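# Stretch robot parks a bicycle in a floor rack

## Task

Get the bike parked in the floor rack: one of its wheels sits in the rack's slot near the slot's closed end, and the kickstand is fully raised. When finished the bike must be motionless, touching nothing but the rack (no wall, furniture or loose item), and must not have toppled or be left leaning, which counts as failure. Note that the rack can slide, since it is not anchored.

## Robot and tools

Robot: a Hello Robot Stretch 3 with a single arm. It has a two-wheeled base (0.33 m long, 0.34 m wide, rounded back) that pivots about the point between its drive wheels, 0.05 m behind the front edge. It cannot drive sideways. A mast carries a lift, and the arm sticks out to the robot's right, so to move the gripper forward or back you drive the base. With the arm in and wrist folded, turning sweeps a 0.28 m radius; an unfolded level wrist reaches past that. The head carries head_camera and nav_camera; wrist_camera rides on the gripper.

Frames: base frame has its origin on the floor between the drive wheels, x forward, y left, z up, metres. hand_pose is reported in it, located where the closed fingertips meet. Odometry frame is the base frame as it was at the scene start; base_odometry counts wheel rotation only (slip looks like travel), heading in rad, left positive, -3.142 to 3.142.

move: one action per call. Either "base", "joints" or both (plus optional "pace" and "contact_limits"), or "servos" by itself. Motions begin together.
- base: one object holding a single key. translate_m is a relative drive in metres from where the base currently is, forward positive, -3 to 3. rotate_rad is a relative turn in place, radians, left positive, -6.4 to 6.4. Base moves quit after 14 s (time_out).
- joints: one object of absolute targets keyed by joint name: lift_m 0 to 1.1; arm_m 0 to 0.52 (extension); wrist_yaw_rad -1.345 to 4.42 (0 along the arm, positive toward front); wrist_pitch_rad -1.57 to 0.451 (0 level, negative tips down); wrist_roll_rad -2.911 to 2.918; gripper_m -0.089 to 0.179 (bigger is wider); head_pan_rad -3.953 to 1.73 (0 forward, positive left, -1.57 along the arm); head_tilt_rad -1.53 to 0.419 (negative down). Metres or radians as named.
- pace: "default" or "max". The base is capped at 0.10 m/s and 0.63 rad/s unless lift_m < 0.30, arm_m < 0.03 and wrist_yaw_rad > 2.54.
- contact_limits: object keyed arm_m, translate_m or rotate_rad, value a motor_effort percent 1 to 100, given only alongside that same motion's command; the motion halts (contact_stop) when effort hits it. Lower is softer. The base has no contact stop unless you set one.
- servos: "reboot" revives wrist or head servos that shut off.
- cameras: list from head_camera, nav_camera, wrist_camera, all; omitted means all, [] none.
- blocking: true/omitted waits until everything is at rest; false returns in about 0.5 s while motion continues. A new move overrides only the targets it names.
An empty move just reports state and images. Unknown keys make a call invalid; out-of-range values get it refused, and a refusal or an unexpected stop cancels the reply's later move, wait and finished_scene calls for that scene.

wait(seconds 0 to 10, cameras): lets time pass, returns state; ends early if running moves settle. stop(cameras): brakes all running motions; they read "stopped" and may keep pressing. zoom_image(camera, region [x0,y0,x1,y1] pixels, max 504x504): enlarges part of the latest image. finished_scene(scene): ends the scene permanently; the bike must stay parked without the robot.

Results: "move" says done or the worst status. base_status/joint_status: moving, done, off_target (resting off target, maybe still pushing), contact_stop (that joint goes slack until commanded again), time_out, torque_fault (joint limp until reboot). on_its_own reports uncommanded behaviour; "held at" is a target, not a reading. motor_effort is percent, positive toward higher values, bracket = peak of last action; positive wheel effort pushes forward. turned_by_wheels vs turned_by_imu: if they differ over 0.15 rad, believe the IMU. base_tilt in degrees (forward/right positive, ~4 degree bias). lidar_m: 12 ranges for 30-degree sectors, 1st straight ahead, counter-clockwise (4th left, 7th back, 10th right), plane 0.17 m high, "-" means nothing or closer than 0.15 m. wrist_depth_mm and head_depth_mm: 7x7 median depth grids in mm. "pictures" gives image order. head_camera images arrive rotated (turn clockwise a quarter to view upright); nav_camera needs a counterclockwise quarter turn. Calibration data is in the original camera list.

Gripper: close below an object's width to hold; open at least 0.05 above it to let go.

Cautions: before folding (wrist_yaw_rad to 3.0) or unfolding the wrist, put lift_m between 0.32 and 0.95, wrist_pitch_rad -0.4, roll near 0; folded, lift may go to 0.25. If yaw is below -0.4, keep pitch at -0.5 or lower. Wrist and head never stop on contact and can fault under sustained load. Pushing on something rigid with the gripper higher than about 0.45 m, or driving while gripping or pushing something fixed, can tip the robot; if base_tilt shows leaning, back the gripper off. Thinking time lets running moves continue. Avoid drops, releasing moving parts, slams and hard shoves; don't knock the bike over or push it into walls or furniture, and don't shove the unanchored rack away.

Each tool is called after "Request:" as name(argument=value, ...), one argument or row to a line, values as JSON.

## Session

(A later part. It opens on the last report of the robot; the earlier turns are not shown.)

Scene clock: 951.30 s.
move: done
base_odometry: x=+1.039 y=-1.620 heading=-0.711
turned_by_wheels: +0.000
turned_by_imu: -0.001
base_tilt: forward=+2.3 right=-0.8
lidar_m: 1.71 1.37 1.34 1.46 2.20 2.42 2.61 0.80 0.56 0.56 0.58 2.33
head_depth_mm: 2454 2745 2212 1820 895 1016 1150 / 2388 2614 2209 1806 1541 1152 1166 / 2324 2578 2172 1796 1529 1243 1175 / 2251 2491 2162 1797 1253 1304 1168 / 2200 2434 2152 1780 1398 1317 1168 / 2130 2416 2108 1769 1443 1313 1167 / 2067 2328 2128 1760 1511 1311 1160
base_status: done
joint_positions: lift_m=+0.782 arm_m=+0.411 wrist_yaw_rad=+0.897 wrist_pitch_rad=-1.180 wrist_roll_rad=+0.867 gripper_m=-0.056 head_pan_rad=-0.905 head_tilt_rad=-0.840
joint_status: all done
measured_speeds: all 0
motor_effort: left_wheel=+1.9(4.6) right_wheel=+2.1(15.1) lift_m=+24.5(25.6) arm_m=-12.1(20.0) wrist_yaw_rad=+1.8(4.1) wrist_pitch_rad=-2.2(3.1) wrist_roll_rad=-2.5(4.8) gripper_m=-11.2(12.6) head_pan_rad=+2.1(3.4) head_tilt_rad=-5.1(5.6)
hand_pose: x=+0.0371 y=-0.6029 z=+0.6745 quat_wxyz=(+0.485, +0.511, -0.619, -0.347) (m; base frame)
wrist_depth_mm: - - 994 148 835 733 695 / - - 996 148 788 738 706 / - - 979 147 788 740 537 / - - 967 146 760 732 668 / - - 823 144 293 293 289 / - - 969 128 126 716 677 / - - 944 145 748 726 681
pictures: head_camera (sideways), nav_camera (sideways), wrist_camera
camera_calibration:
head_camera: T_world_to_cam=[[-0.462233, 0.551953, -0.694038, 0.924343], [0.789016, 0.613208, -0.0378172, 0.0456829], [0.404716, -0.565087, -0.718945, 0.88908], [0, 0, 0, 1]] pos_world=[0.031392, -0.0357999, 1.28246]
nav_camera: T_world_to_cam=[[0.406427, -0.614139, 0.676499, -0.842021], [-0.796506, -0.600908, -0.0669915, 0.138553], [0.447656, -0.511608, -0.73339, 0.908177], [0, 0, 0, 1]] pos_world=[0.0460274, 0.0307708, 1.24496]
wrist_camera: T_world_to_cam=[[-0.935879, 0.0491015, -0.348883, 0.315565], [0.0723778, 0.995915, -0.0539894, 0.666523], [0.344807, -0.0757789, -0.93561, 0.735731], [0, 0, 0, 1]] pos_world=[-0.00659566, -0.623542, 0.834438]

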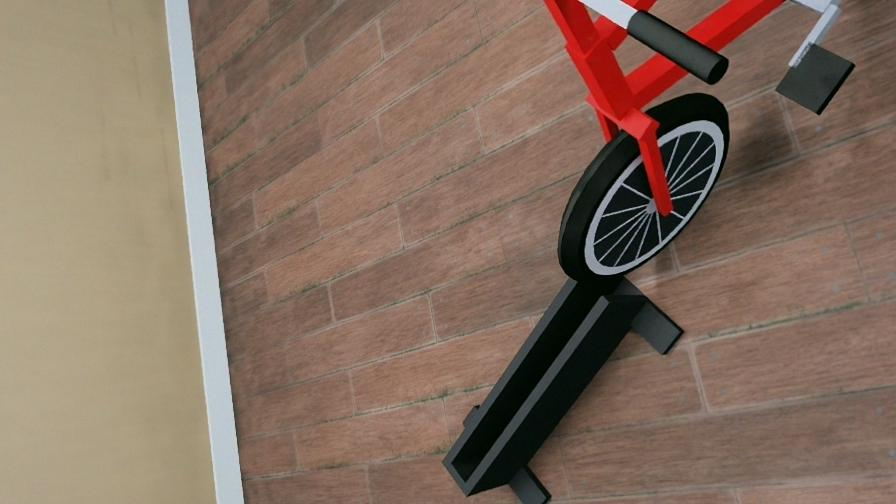

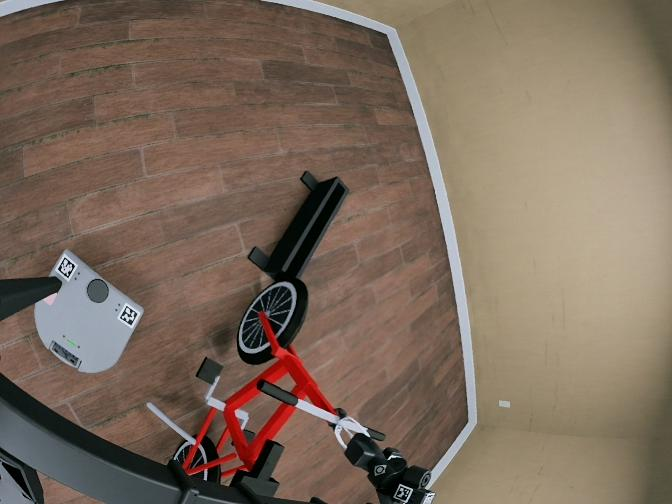

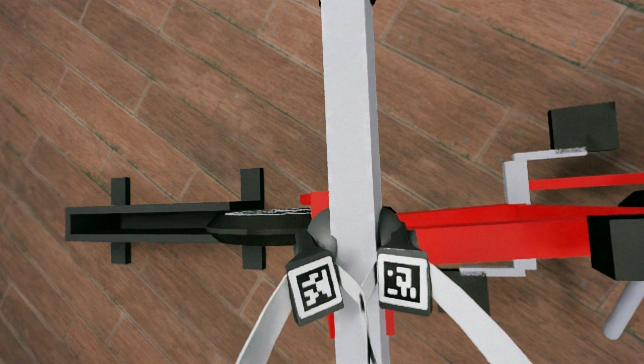

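Request:
move(
  base={"translate_m": 0.045},
  joints={"lift_m": 0.782, "wrist_roll_rad": 0.86, "arm_m": 0.411},
  contact_limits={"translate_m": 30},
)

Request:
zoom_image(
  camera="wrist_camera",
  region=[60, 140, 340, 300],
)

Request:
zoom_image(
  camera="head_camera",
  region=[500, 80, 760, 380],
)

Scene clock: 965.10 s.
move: done
base_odometry: x=+1.073 y=-1.649 heading=-0.711
turned_by_wheels: +0.000
turned_by_imu: -0.001
base_tilt: forward=+2.3 right=-0.8
lidar_m: 1.68 1.34 1.32 1.43 2.15 2.45 2.66 0.79 0.56 0.56 0.57 2.29
head_depth_mm: 2413 2668 2220 1827 893 1019 1150 / 2333 2611 2207 1810 1541 1152 1162 / 2295 2571 2187 1804 1529 1245 1179 / 2194 2467 2175 1785 1256 1313 1176 / 2153 2477 2168 1781 1404 1320 1170 / 2086 2351 2145 1769 1440 1319 1162 / 2032 2286 2131 1765 1503 1306 1157
base_status: done
joint_positions: lift_m=+0.782 arm_m=+0.411 wrist_yaw_rad=+0.897 wrist_pitch_rad=-1.180 wrist_roll_rad=+0.867 gripper_m=-0.056 head_pan_rad=-0.905 head_tilt_rad=-0.840
joint_status: all done
measured_speeds: all 0
motor_effort: left_wheel=+1.3(4.7) right_wheel=+5.6(15.7) lift_m=+23.8(23.8) arm_m=+8.0(8.1) wrist_yaw_rad=+2.7(4.3) wrist_pitch_rad=-1.9(2.6) wrist_roll_rad=-2.3(2.7) gripper_m=-11.0(12.9) head_pan_rad=+2.6(3.2) head_tilt_rad=-4.3(5.8)
contact_limits: translate_m 30 (maximum 100)
hand_pose: x=+0.0372 y=-0.6030 z=+0.6745 quat_wxyz=(+0.485, +0.511, -0.619, -0.347) (m; base frame)
wrist_depth_mm: - - - 148 835 747 708 / - - 982 148 777 752 681 / - - - 146 812 735 527 / - - 996 146 803 719 675 / - - 825 144 290 291 285 / - - 996 128 126 726 676 / - - 975 144 765 721 668
pictures: head_camera (sideways), nav_camera (sideways), wrist_camera
camera_calibration:
head_camera: T_world_to_cam=[[-0.462233, 0.551953, -0.694038, 0.924343], [0.789016, 0.613208, -0.0378172, 0.0456829], [0.404716, -0.565087, -0.718945, 0.88908], [0, 0, 0, 1]] pos_world=[0.031392, -0.0357999, 1.28246]
nav_camera: T_world_to_cam=[[0.406427, -0.614139, 0.676499, -0.842021], [-0.796506, -0.600908, -0.0669915, 0.138553], [0.447656, -0.511608, -0.73339, 0.908177], [0, 0, 0, 1]] pos_world=[0.0460274, 0.0307708, 1.24496]
wrist_camera: T_world_to_cam=[[-0.935728, 0.0489672, -0.349308, 0.315875], [0.0723865, 0.995897, -0.054301, 0.666799], [0.345215, -0.0760961, -0.935433, 0.735374], [0, 0, 0, 1]] pos_world=[-0.00655712, -0.623571, 0.834439]

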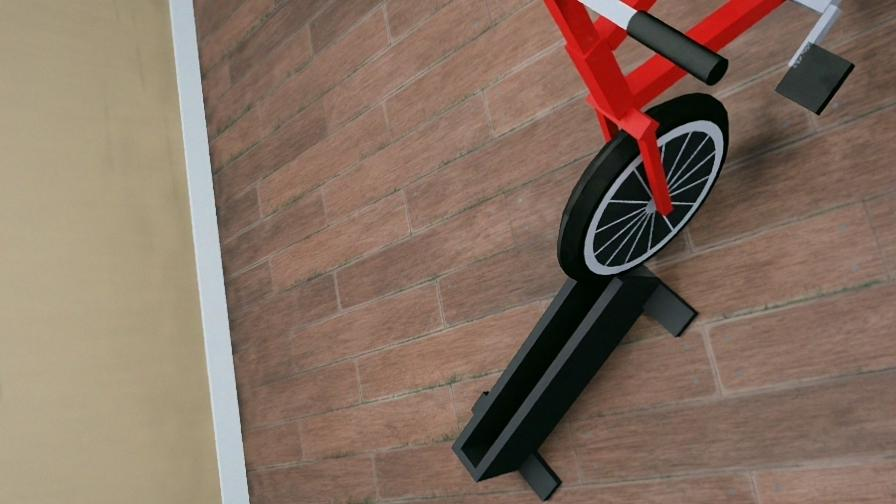

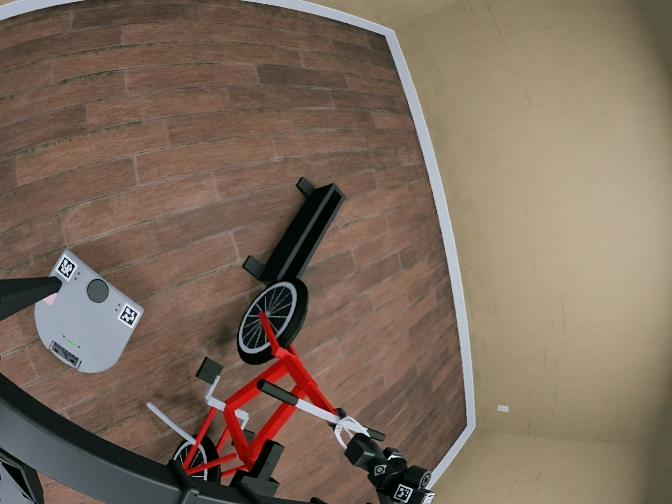

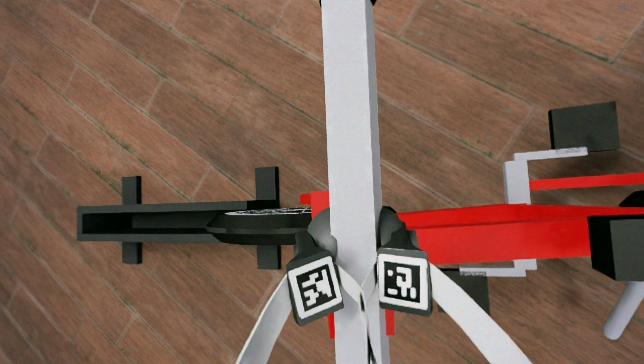

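Scaled by 1.800.

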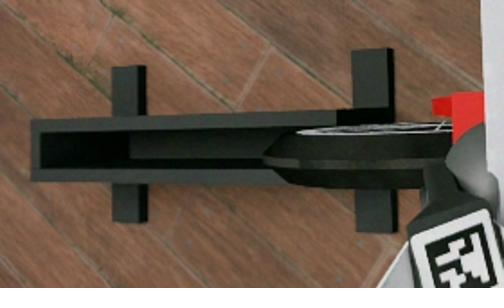

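Scaled by 1.680 from the camera's 896x504 image, which has a finer 1280x720 frame.

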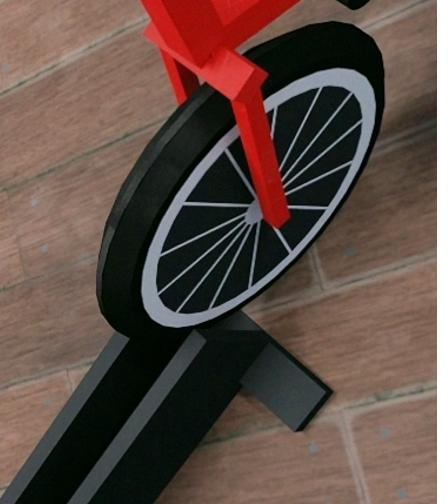

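Request:
move(
  base={"translate_m": 0.04},
  joints={"lift_m": 0.782, "wrist_roll_rad": 0.86, "arm_m": 0.411},
  contact_limits={"translate_m": 30},
)

Request:
zoom_image(
  camera="wrist_camera",
  region=[60, 140, 340, 300],
)

Request:
zoom_image(
  camera="head_camera",
  region=[500, 80, 760, 380],
)

Scene clock: 974.50 s.
move: done
base_odometry: x=+1.104 y=-1.675 heading=-0.712
turned_by_wheels: +0.000
turned_by_imu: -0.001
base_tilt: forward=+2.4 right=-0.8
lidar_m: 1.65 1.31 1.30 1.40 2.12 2.48 2.69 0.79 0.56 0.57 0.58 2.25
head_depth_mm: 2387 2659 2225 1823 889 1013 1144 / 2333 2548 2195 1792 1542 1154 1158 / 2230 2519 2183 1812 1532 1245 1176 / 2182 2475 2175 1797 1256 1304 1174 / 2127 2397 2159 1791 1416 1328 1164 / 2057 2319 2160 1765 1450 1317 1164 / 2010 2275 2122 1758 1504 1313 1161
base_status: done
joint_positions: lift_m=+0.782 arm_m=+0.411 wrist_yaw_rad=+0.897 wrist_pitch_rad=-1.180 wrist_roll_rad=+0.867 gripper_m=-0.056 head_pan_rad=-0.905 head_tilt_rad=-0.840
joint_status: all done
measured_speeds: all 0
motor_effort: left_wheel=+1.4(4.0) right_wheel=+6.3(16.4) lift_m=+25.2(25.5) arm_m=+16.8(19.7) wrist_yaw_rad=+1.7(4.9) wrist_pitch_rad=-1.9(2.7) wrist_roll_rad=-2.7(2.7) gripper_m=-11.2(12.6) head_pan_rad=+2.5(3.0) head_tilt_rad=-5.1(5.7)
contact_limits: translate_m 30 (maximum 100)
hand_pose: x=+0.0373 y=-0.6031 z=+0.6746 quat_wxyz=(+0.485, +0.511, -0.620, -0.347) (m; base frame)
wrist_depth_mm: - - 988 149 805 739 696 / - - 997 147 793 722 686 / - - 978 147 802 737 535 / - - 995 145 794 738 673 / - - 806 144 289 290 288 / - - 982 127 126 712 666 / - - 933 144 745 730 672
pictures: head_camera (sideways), nav_camera (sideways), wrist_camera
camera_calibration:
head_camera: T_world_to_cam=[[-0.462233, 0.551954, -0.694038, 0.924343], [0.789016, 0.613208, -0.0378172, 0.0456829], [0.404716, -0.565087, -0.718945, 0.88908], [0, 0, 0, 1]] pos_world=[0.0313919, -0.0357999, 1.28246]
nav_camera: T_world_to_cam=[[0.406427, -0.614139, 0.676499, -0.84202], [-0.796506, -0.600908, -0.0669915, 0.138553], [0.447656, -0.511608, -0.73339, 0.908177], [0, 0, 0, 1]] pos_world=[0.0460274, 0.0307708, 1.24496]
wrist_camera: T_world_to_cam=[[-0.935651, 0.0492203, -0.349478, 0.31618], [0.0727172, 0.995866, -0.054427, 0.66692], [0.345354, -0.0763377, -0.935363, 0.735191], [0, 0, 0, 1]] pos_world=[-0.00656388, -0.623603, 0.834467]

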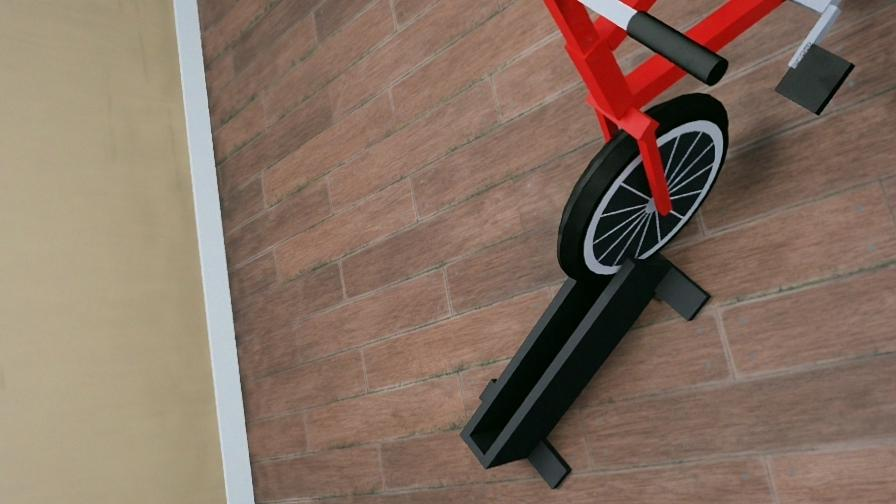

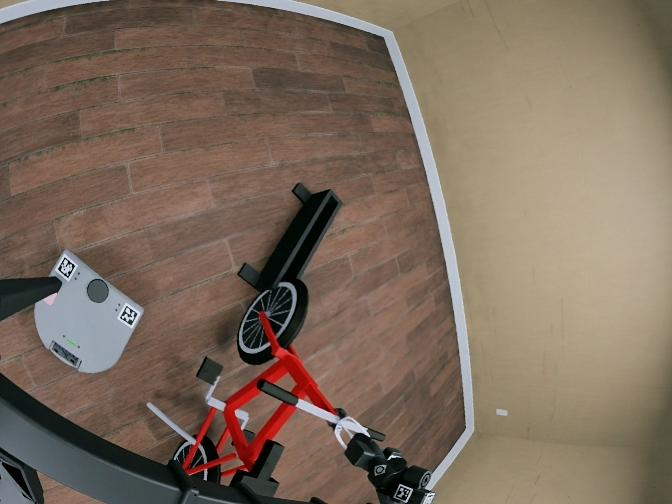

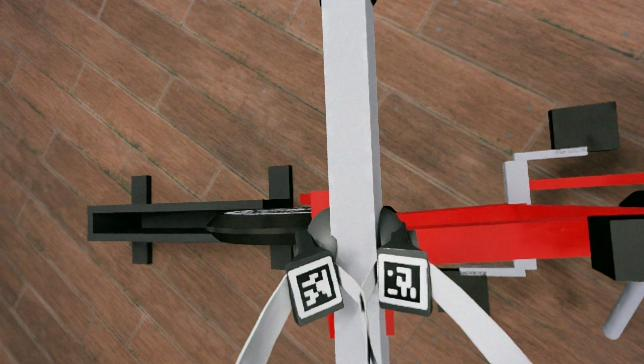

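Scaled by 1.800.

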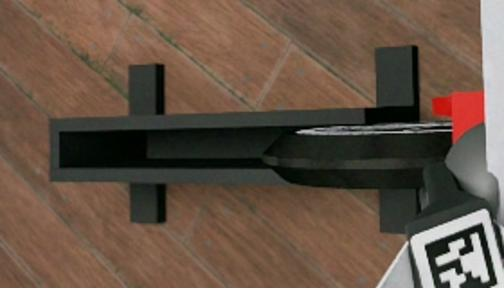

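Scaled by 1.680 from the camera's 896x504 image, which has a finer 1280x720 frame.

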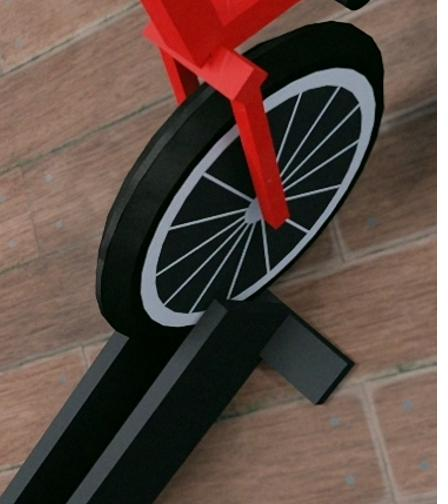

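Request:
move(
  base={"translate_m": 0.06},
  joints={"lift_m": 0.782, "wrist_roll_rad": 0.86, "arm_m": 0.411},
  contact_limits={"translate_m": 30},
)

Request:
zoom_image(
  camera="head_camera",
  region=[500, 80, 760, 380],
)

Scene clock: 979.97 s.
move: done
base_odometry: x=+1.149 y=-1.714 heading=-0.712
turned_by_wheels: +0.000
turned_by_imu: -0.001
base_tilt: forward=+2.4 right=-0.8
lidar_m: 1.61 1.28 1.26 1.37 2.06 2.53 2.74 0.79 0.56 0.57 0.58 2.21
head_depth_mm: 2339 2605 2210 1818 895 1014 1148 / 2248 2561 2199 1813 1533 1152 1164 / 2191 2468 2194 1797 1529 1252 1183 / 2146 2467 2153 1794 1262 1299 1173 / 2087 2374 2153 1773 1411 1323 1169 / 1998 2303 2160 1785 1446 1314 1166 / 1979 2206 2144 1762 1499 1308 1161
base_status: done
joint_positions: lift_m=+0.782 arm_m=+0.411 wrist_yaw_rad=+0.897 wrist_pitch_rad=-1.181 wrist_roll_rad=+0.867 gripper_m=-0.056 head_pan_rad=-0.905 head_tilt_rad=-0.840
joint_status: all done
measured_speeds: all 0
motor_effort: left_wheel=+2.6(5.2) right_wheel=+3.4(16.0) lift_m=+25.1(25.2) arm_m=+8.0(11.1) wrist_yaw_rad=+1.3(4.9) wrist_pitch_rad=-2.1(3.2) wrist_roll_rad=-2.3(2.7) gripper_m=-11.4(12.5) head_pan_rad=+3.1(3.6) head_tilt_rad=-4.2(6.0)
contact_limits: translate_m 30 (maximum 100)
hand_pose: x=+0.0371 y=-0.6029 z=+0.6745 quat_wxyz=(+0.485, +0.511, -0.619, -0.347) (m; base frame)
wrist_depth_mm: - - - 148 811 749 682 / - - 956 147 811 752 704 / - - 969 146 793 736 542 / - - 965 146 788 719 681 / - - 834 144 292 289 288 / - - 990 128 126 696 689 / - - 942 145 763 709 689
pictures: head_camera (sideways), nav_camera (sideways), wrist_camera
camera_calibration:
head_camera: T_world_to_cam=[[-0.462233, 0.551953, -0.694038, 0.924343], [0.789016, 0.613208, -0.0378172, 0.0456829], [0.404716, -0.565087, -0.718945, 0.88908], [0, 0, 0, 1]] pos_world=[0.031392, -0.0357999, 1.28246]
nav_camera: T_world_to_cam=[[0.406427, -0.614139, 0.676499, -0.842021], [-0.796506, -0.600908, -0.0669915, 0.138553], [0.447656, -0.511608, -0.73339, 0.908177], [0, 0, 0, 1]] pos_world=[0.0460274, 0.0307708, 1.24496]
wrist_camera: T_world_to_cam=[[-0.9359, 0.0494604, -0.348777, 0.315663], [0.0726813, 0.995903, -0.0538011, 0.666368], [0.344687, -0.075702, -0.93566, 0.735812], [0, 0, 0, 1]] pos_world=[-0.00662902, -0.623548, 0.834417]

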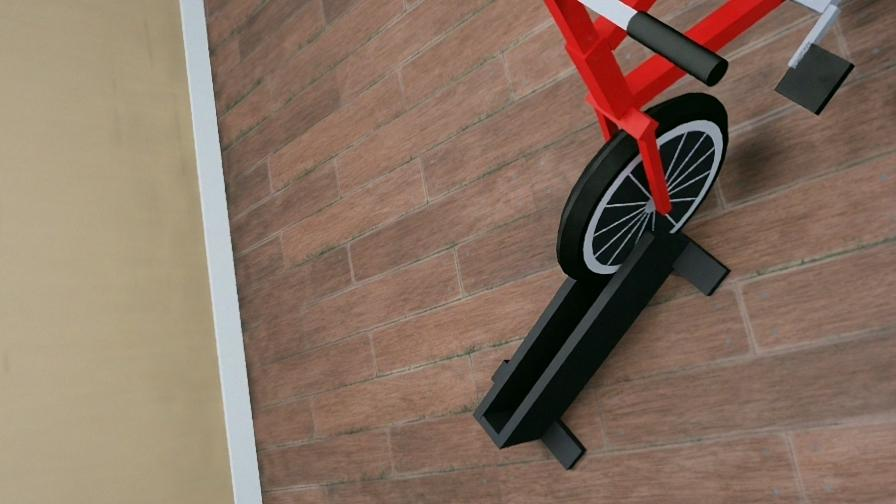

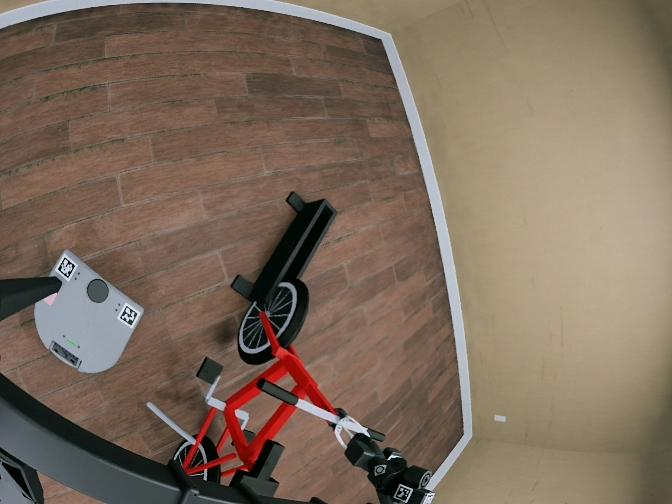

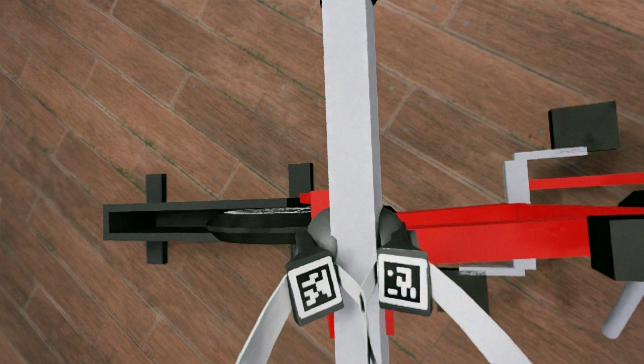

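Scaled by 1.680 from the camera's 896x504 image, which has a finer 1280x720 frame.

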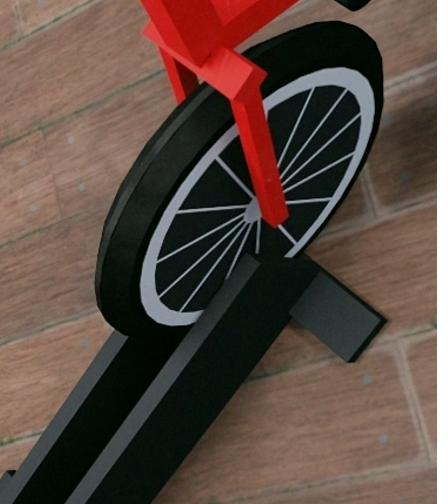

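Request:
move(
  base={"translate_m": 0.3},
  joints={"lift_m": 0.782, "wrist_roll_rad": 0.86, "arm_m": 0.411},
  contact_limits={"translate_m": 30},
)

Scene clock: 988.17 s.
move: done
base_odometry: x=+1.376 y=-1.910 heading=-0.712
turned_by_wheels: +0.000
turned_by_imu: -0.004
base_tilt: forward=+2.3 right=-0.8
lidar_m: 1.38 1.10 1.09 1.17 1.76 2.77 2.97 0.79 0.56 0.57 0.58 1.97
head_depth_mm: 2063 2391 2191 1806 881 1017 1148 / 2016 2326 2204 1814 1535 1126 1146 / 1967 2242 2182 1798 1498 1211 1178 / 1895 2160 2177 1787 1250 1304 1173 / 1847 2087 2149 1779 1452 1317 1169 / 1777 2028 2128 1776 1514 1311 1168 / 1734 1981 2116 1771 1503 1310 1156
base_status: done
joint_positions: lift_m=+0.782 arm_m=+0.411 wrist_yaw_rad=+0.897 wrist_pitch_rad=-1.174 wrist_roll_rad=+0.867 gripper_m=-0.056 head_pan_rad=-0.905 head_tilt_rad=-0.840
joint_status: all done
measured_speeds: all 0
motor_effort: left_wheel=+1.9(8.9) right_wheel=+4.3(22.0) lift_m=+21.4(22.6) arm_m=-6.8(6.8) wrist_yaw_rad=+2.4(5.6) wrist_pitch_rad=-3.4(4.8) wrist_roll_rad=-2.5(2.8) gripper_m=-11.2(12.9) head_pan_rad=+2.2(3.5) head_tilt_rad=-4.6(6.1)
contact_limits: translate_m 30 (maximum 100)
hand_pose: x=+0.0384 y=-0.6040 z=+0.6750 quat_wxyz=(+0.484, +0.511, -0.621, -0.344) (m; base frame)
wrist_depth_mm: - - - 147 813 746 698 / - - 978 147 809 735 688 / - - 960 146 809 743 532 / - - 964 145 787 747 688 / - - 824 145 294 289 287 / - - - 128 126 713 666 / - - 927 144 769 710 678
pictures: head_camera (sideways), nav_camera (sideways), wrist_camera
camera_calibration:
head_camera: T_world_to_cam=[[-0.462233, 0.551953, -0.694038, 0.924343], [0.789016, 0.613208, -0.0378172, 0.0456829], [0.404716, -0.565087, -0.718945, 0.88908], [0, 0, 0, 1]] pos_world=[0.031392, -0.0357999, 1.28246]
nav_camera: T_world_to_cam=[[0.406427, -0.614139, 0.676499, -0.842021], [-0.796506, -0.600908, -0.0669915, 0.138553], [0.447656, -0.511608, -0.73339, 0.908177], [0, 0, 0, 1]] pos_world=[0.0460274, 0.0307708, 1.24496]
wrist_camera: T_world_to_cam=[[-0.933944, 0.0482641, -0.354145, 0.319977], [0.073355, 0.995632, -0.0577625, 0.66988], [0.34981, -0.0799252, -0.933405, 0.731488], [0, 0, 0, 1]] pos_world=[-0.00617973, -0.623933, 0.834786]

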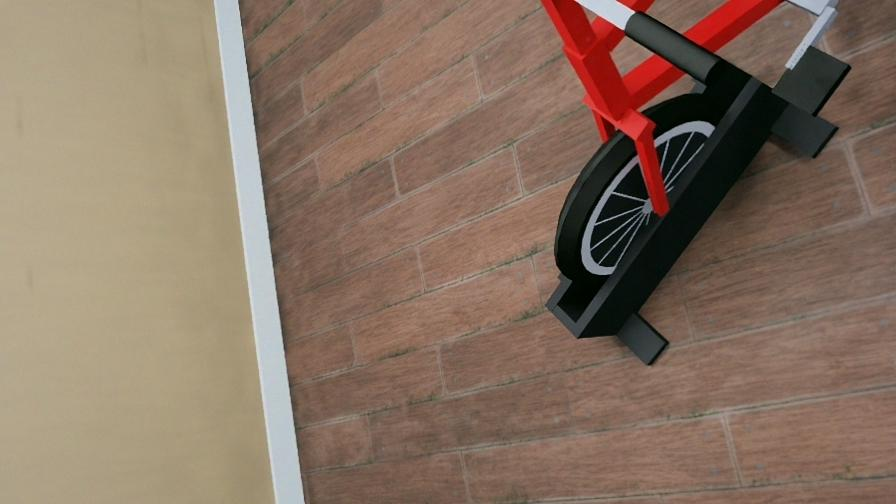

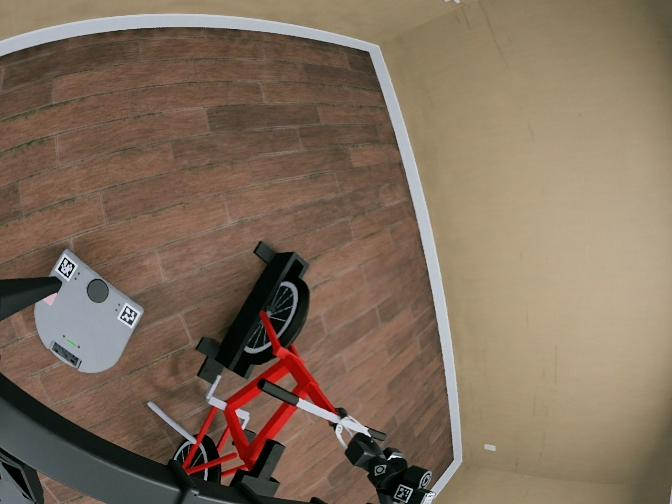

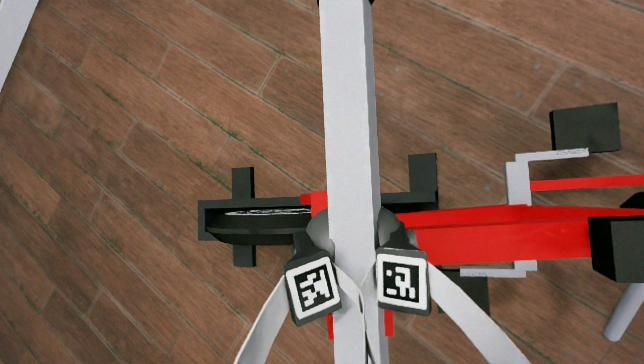

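Request:
move(
  base={"translate_m": 0.06},
  joints={"lift_m": 0.782, "wrist_roll_rad": 0.86, "arm_m": 0.411},
  contact_limits={"translate_m": 30},
)

Request:
zoom_image(
  camera="head_camera",
  region=[500, 80, 760, 380],
)

Scene clock: 994.30 s.
move: done
base_odometry: x=+1.422 y=-1.950 heading=-0.712
turned_by_wheels: +0.000
turned_by_imu: -0.001
base_tilt: forward=+2.3 right=-0.8
lidar_m: 1.34 1.06 1.05 1.13 1.71 2.81 3.01 0.79 0.56 0.57 0.58 1.92
head_depth_mm: 2012 2317 2215 1815 880 1021 1151 / 1962 2272 2185 1808 1555 1127 1134 / 1907 2186 2168 1808 1498 1212 1170 / 1848 2125 2166 1807 1244 1301 1173 / 1793 2033 2172 1783 1514 1318 1174 / 1745 1968 2164 1764 1509 1316 1169 / 1703 1918 2059 1761 1507 1314 1166
base_status: done
joint_positions: lift_m=+0.782 arm_m=+0.411 wrist_yaw_rad=+0.897 wrist_pitch_rad=-1.174 wrist_roll_rad=+0.867 gripper_m=-0.056 head_pan_rad=-0.905 head_tilt_rad=-0.840
joint_status: all done
measured_speeds: all 0
motor_effort: left_wheel=+1.9(5.5) right_wheel=+5.5(17.4) lift_m=+22.9(23.0) arm_m=-17.4(17.4) wrist_yaw_rad=+2.1(5.5) wrist_pitch_rad=-3.1(3.9) wrist_roll_rad=-2.4(2.7) gripper_m=-11.5(12.7) head_pan_rad=+2.5(3.0) head_tilt_rad=-5.4(6.0)
contact_limits: translate_m 30 (maximum 100)
hand_pose: x=+0.0383 y=-0.6040 z=+0.6750 quat_wxyz=(+0.484, +0.511, -0.621, -0.345) (m; base frame)
wrist_depth_mm: - - - 148 795 749 708 / - - 987 147 789 734 686 / - - 980 146 785 734 521 / - - 977 146 774 736 661 / - - 952 145 287 290 287 / - - - 128 126 723 673 / - - 925 144 765 706 691
pictures: head_camera (sideways), nav_camera (sideways), wrist_camera
camera_calibration:
head_camera: T_world_to_cam=[[-0.462233, 0.551954, -0.694038, 0.924343], [0.789016, 0.613208, -0.0378172, 0.0456829], [0.404716, -0.565087, -0.718945, 0.88908], [0, 0, 0, 1]] pos_world=[0.031392, -0.0357999, 1.28246]
nav_camera: T_world_to_cam=[[0.406427, -0.614139, 0.676499, -0.842021], [-0.796506, -0.600908, -0.0669915, 0.138553], [0.447656, -0.511608, -0.73339, 0.908177], [0, 0, 0, 1]] pos_world=[0.0460274, 0.0307708, 1.24496]
wrist_camera: T_world_to_cam=[[-0.934096, 0.0485412, -0.353706, 0.319726], [0.0734884, 0.995641, -0.0574365, 0.669588], [0.349376, -0.0796445, -0.933592, 0.731811], [0, 0, 0, 1]] pos_world=[-0.00622941, -0.623904, 0.83476]

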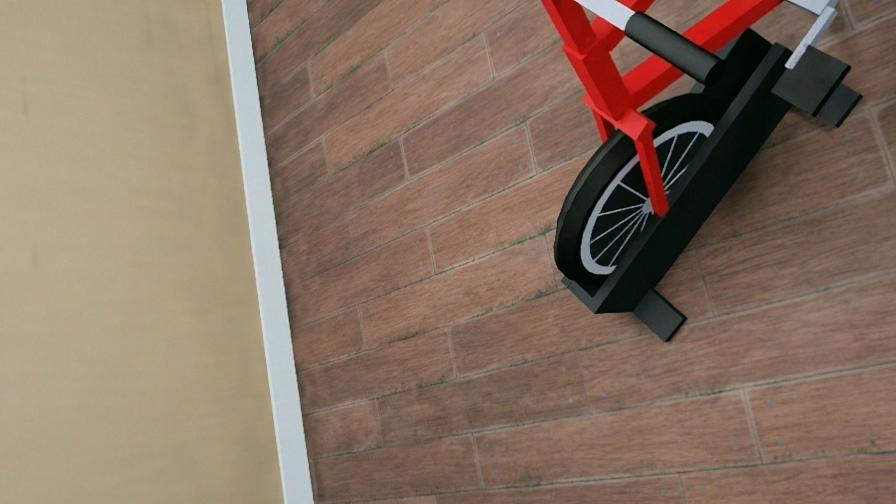

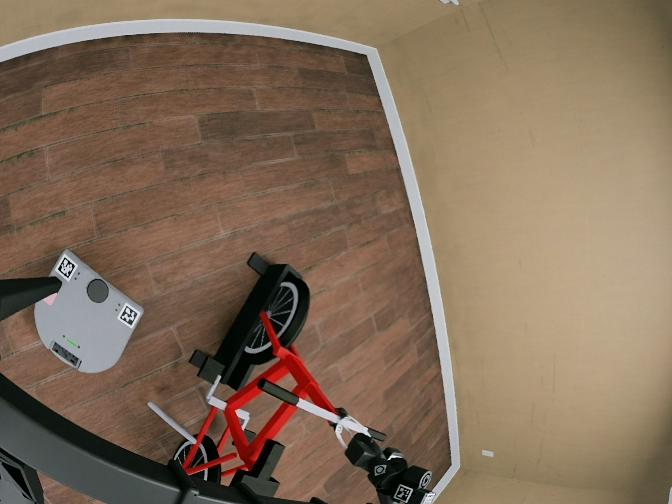

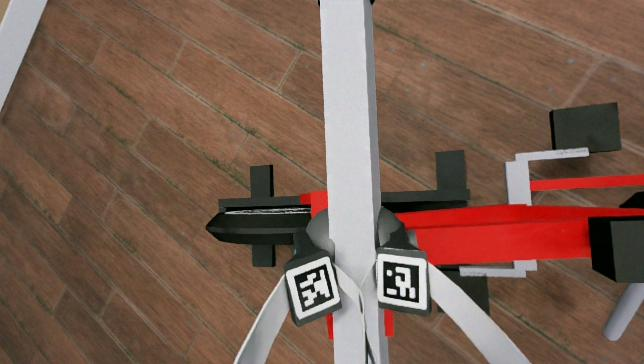

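Scaled by 1.680 from the camera's 896x504 image, which has a finer 1280x720 frame.

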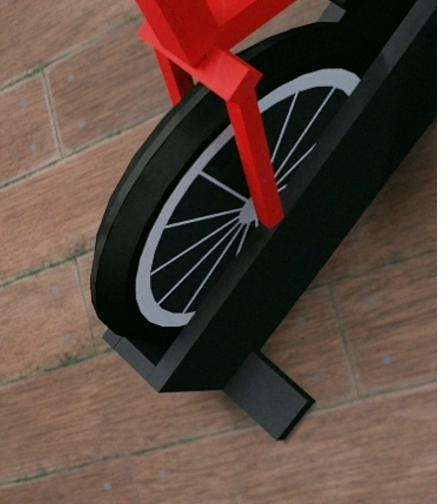

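Request:
move(
  base={"translate_m": 0.03},
  joints={"lift_m": 0.782, "wrist_roll_rad": 0.86, "arm_m": 0.411},
  contact_limits={"translate_m": 30},
)

Request:
zoom_image(
  camera="head_camera",
  region=[500, 80, 760, 380],
)

Scene clock: 998.87 s.
move: done
base_odometry: x=+1.444 y=-1.969 heading=-0.712
turned_by_wheels: -0.001
turned_by_imu: -0.002
base_tilt: forward=+2.3 right=-0.8
lidar_m: 1.31 1.04 1.03 1.12 1.68 2.84 3.03 0.79 0.56 0.57 0.58 1.90
head_depth_mm: 1991 2309 2215 1820 902 1019 1128 / 1947 2223 2192 1816 1536 1122 1143 / 1864 2148 2184 1795 1505 1218 1174 / 1828 2107 2169 1798 1273 1300 1176 / 1773 2020 2164 1766 1513 1320 1167 / 1726 1943 2130 1785 1519 1322 1165 / 1674 1917 2051 1768 1507 1308 1164
base_status: done
joint_positions: lift_m=+0.782 arm_m=+0.411 wrist_yaw_rad=+0.893 wrist_pitch_rad=-1.181 wrist_roll_rad=+0.867 gripper_m=-0.056 head_pan_rad=-0.905 head_tilt_rad=-0.840
joint_status: all done
measured_speeds: all 0
motor_effort: left_wheel=-4.5(4.7) right_wheel=+15.2(18.8) lift_m=+16.3(22.9) arm_m=-18.0(18.7) wrist_yaw_rad=+6.2(6.8) wrist_pitch_rad=-2.0(3.4) wrist_roll_rad=-2.7(2.8) gripper_m=-10.7(13.0) head_pan_rad=+2.4(3.2) head_tilt_rad=-4.8(5.7)
contact_limits: translate_m 30 (maximum 100)
hand_pose: x=+0.0368 y=-0.6030 z=+0.6745 quat_wxyz=(+0.484, +0.510, -0.620, -0.348) (m; base frame)
wrist_depth_mm: - - - 148 833 754 674 / - - 958 146 809 743 680 / - - 981 145 832 743 531 / - - 983 146 776 713 687 / - - 913 143 290 290 289 / - - 991 128 127 704 686 / - - 937 141 766 701 672
pictures: head_camera (sideways), nav_camera (sideways), wrist_camera
camera_calibration:
head_camera: T_world_to_cam=[[-0.462233, 0.551953, -0.694038, 0.924343], [0.789015, 0.613209, -0.0378172, 0.0456829], [0.404717, -0.565087, -0.718945, 0.88908], [0, 0, 0, 1]] pos_world=[0.031392, -0.0357999, 1.28246]
nav_camera: T_world_to_cam=[[0.406427, -0.614138, 0.676499, -0.842021], [-0.796505, -0.600909, -0.0669915, 0.138553], [0.447656, -0.511608, -0.73339, 0.908177], [0, 0, 0, 1]] pos_world=[0.0460274, 0.0307709, 1.24496]
wrist_camera: T_world_to_cam=[[-0.935892, 0.0533224, -0.348229, 0.317307], [0.0765882, 0.995633, -0.0533807, 0.66591], [0.343862, -0.0766288, -0.935889, 0.735498], [0, 0, 0, 1]] pos_world=[-0.00694517, -0.623561, 0.834387]

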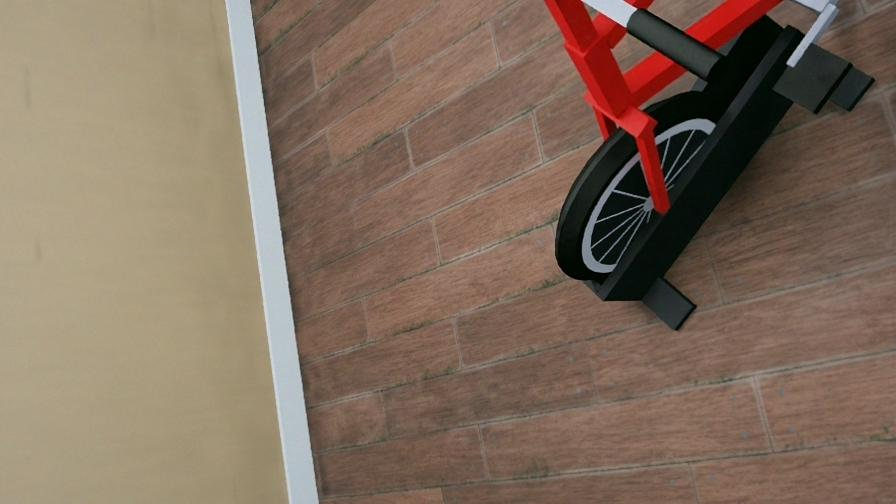

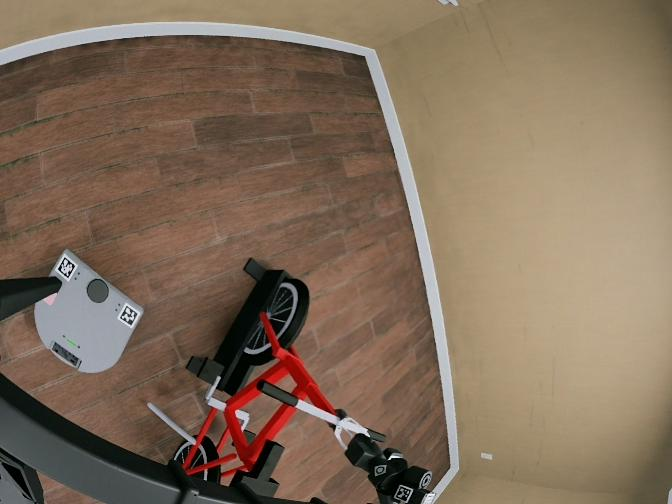

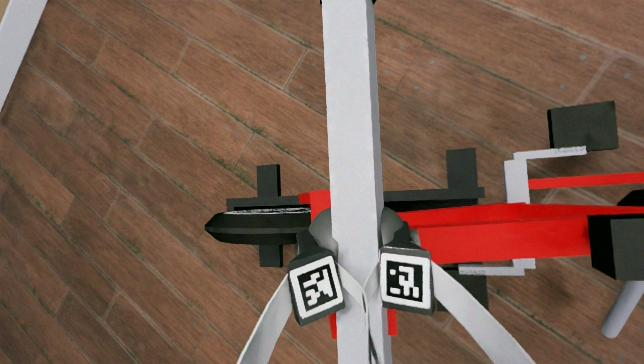

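Scaled by 1.680 from the camera's 896x504 image, which has a finer 1280x720 frame.

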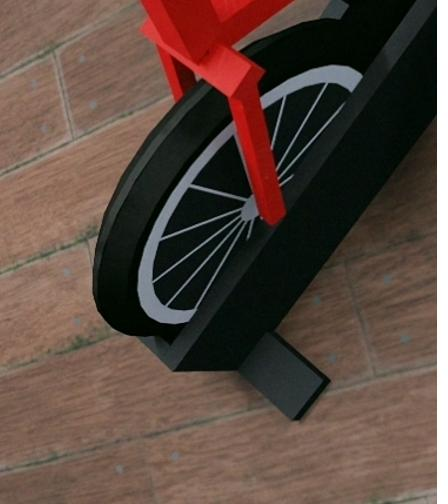

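Request:
move(
  base={"translate_m": 0.03},
  joints={"lift_m": 0.782, "wrist_roll_rad": 0.86, "arm_m": 0.407},
  contact_limits={"translate_m": 30},
)

Request:
zoom_image(
  camera="head_camera",
  region=[500, 80, 760, 380],
)

Scene clock: 1005.03 s.
move: done
base_odometry: x=+1.467 y=-1.989 heading=-0.713
turned_by_wheels: -0.001
turned_by_imu: -0.037
base_tilt: forward=+2.3 right=-0.8
lidar_m: 1.34 1.04 1.02 1.08 1.58 2.86 3.03 0.82 0.57 0.56 0.57 1.87
head_depth_mm: 2016 2362 2230 1822 1438 1012 1134 / 1958 2256 2212 1800 1547 1127 1143 / 1884 2183 2178 1804 1539 1199 1177 / 1817 2073 2177 1779 1258 1286 1169 / 1762 2026 2151 1792 1528 1321 1171 / 1717 1938 2113 1777 1511 1312 1169 / 1659 1884 2069 1766 1500 1312 1158
base_status: done
joint_positions: lift_m=+0.782 arm_m=+0.407 wrist_yaw_rad=+0.887 wrist_pitch_rad=-1.181 wrist_roll_rad=+0.867 gripper_m=-0.056 head_pan_rad=-0.905 head_tilt_rad=-0.840
joint_status: all done
measured_speeds: all 0
on_its_own: right_wheel is at rest, and its effort (+24.5) is outside its rest range (-21 to +21); wrist_yaw_rad is at rest, and its effort (+10.7) is outside its rest range (-9 to +9)
motor_effort: left_wheel=-9.0(9.0) right_wheel=+24.5(26.8) lift_m=+15.4(15.6) arm_m=-19.0(21.5) wrist_yaw_rad=+10.7(12.0) wrist_pitch_rad=-1.9(2.2) wrist_roll_rad=-2.3(4.9) gripper_m=-11.3(12.2) head_pan_rad=+2.9(3.1) head_tilt_rad=-4.6(5.6)
contact_limits: translate_m 30 (maximum 100)
hand_pose: x=+0.0366 y=-0.5995 z=+0.6745 quat_wxyz=(+0.483, +0.508, -0.622, -0.349) (m; base frame)
wrist_depth_mm: - - - 148 822 758 690 / - - 983 146 829 745 682 / - - - 147 805 745 530 / - - 969 145 800 631 667 / - - 780 143 291 294 254 / - - - 127 125 733 695 / - - 918 144 771 682 676
pictures: head_camera (sideways), nav_camera (sideways), wrist_camera
camera_calibration:
head_camera: T_world_to_cam=[[-0.462233, 0.551953, -0.694038, 0.924343], [0.789016, 0.613208, -0.0378172, 0.0456829], [0.404716, -0.565087, -0.718945, 0.88908], [0, 0, 0, 1]] pos_world=[0.031392, -0.0357999, 1.28246]
nav_camera: T_world_to_cam=[[0.406427, -0.614139, 0.676499, -0.842021], [-0.796506, -0.600908, -0.0669915, 0.138553], [0.447656, -0.511608, -0.73339, 0.908177], [0, 0, 0, 1]] pos_world=[0.0460274, 0.0307708, 1.24496]
wrist_camera: T_world_to_cam=[[-0.935358, 0.0588633, -0.348769, 0.320657], [0.0826826, 0.995123, -0.0537937, 0.662151], [0.343902, -0.0791536, -0.935664, 0.734192], [0, 0, 0, 1]] pos_world=[-0.00730959, -0.619682, 0.834412]

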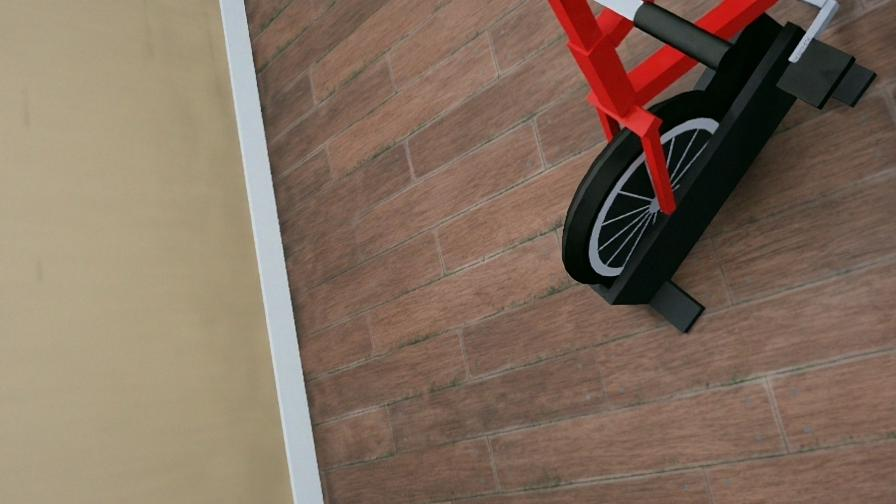

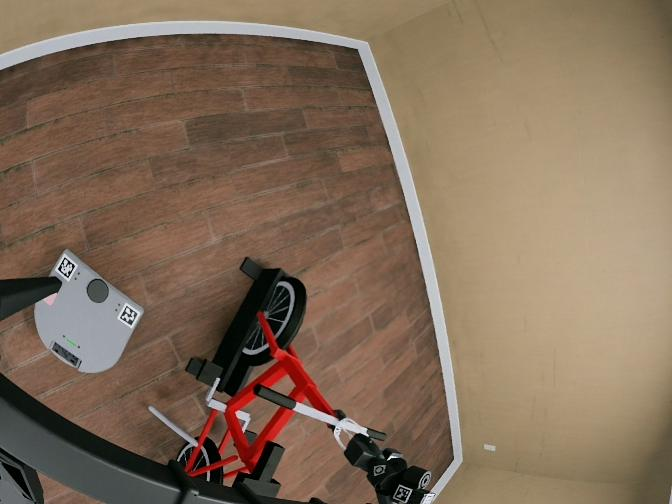

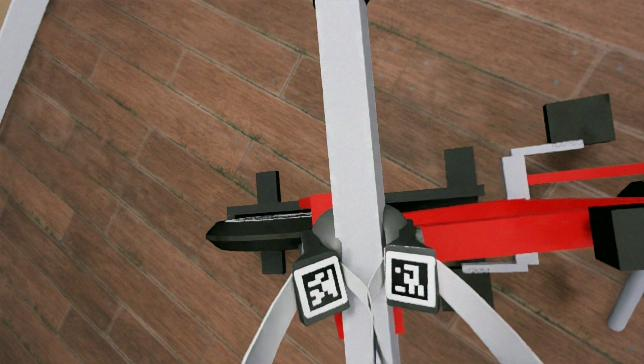

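Scaled by 1.680 from the camera's 896x504 image, which has a finer 1280x720 frame.

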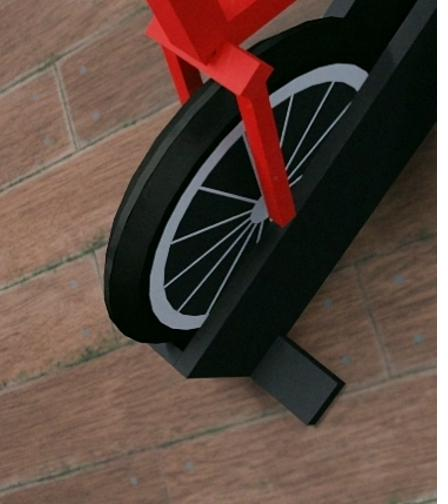

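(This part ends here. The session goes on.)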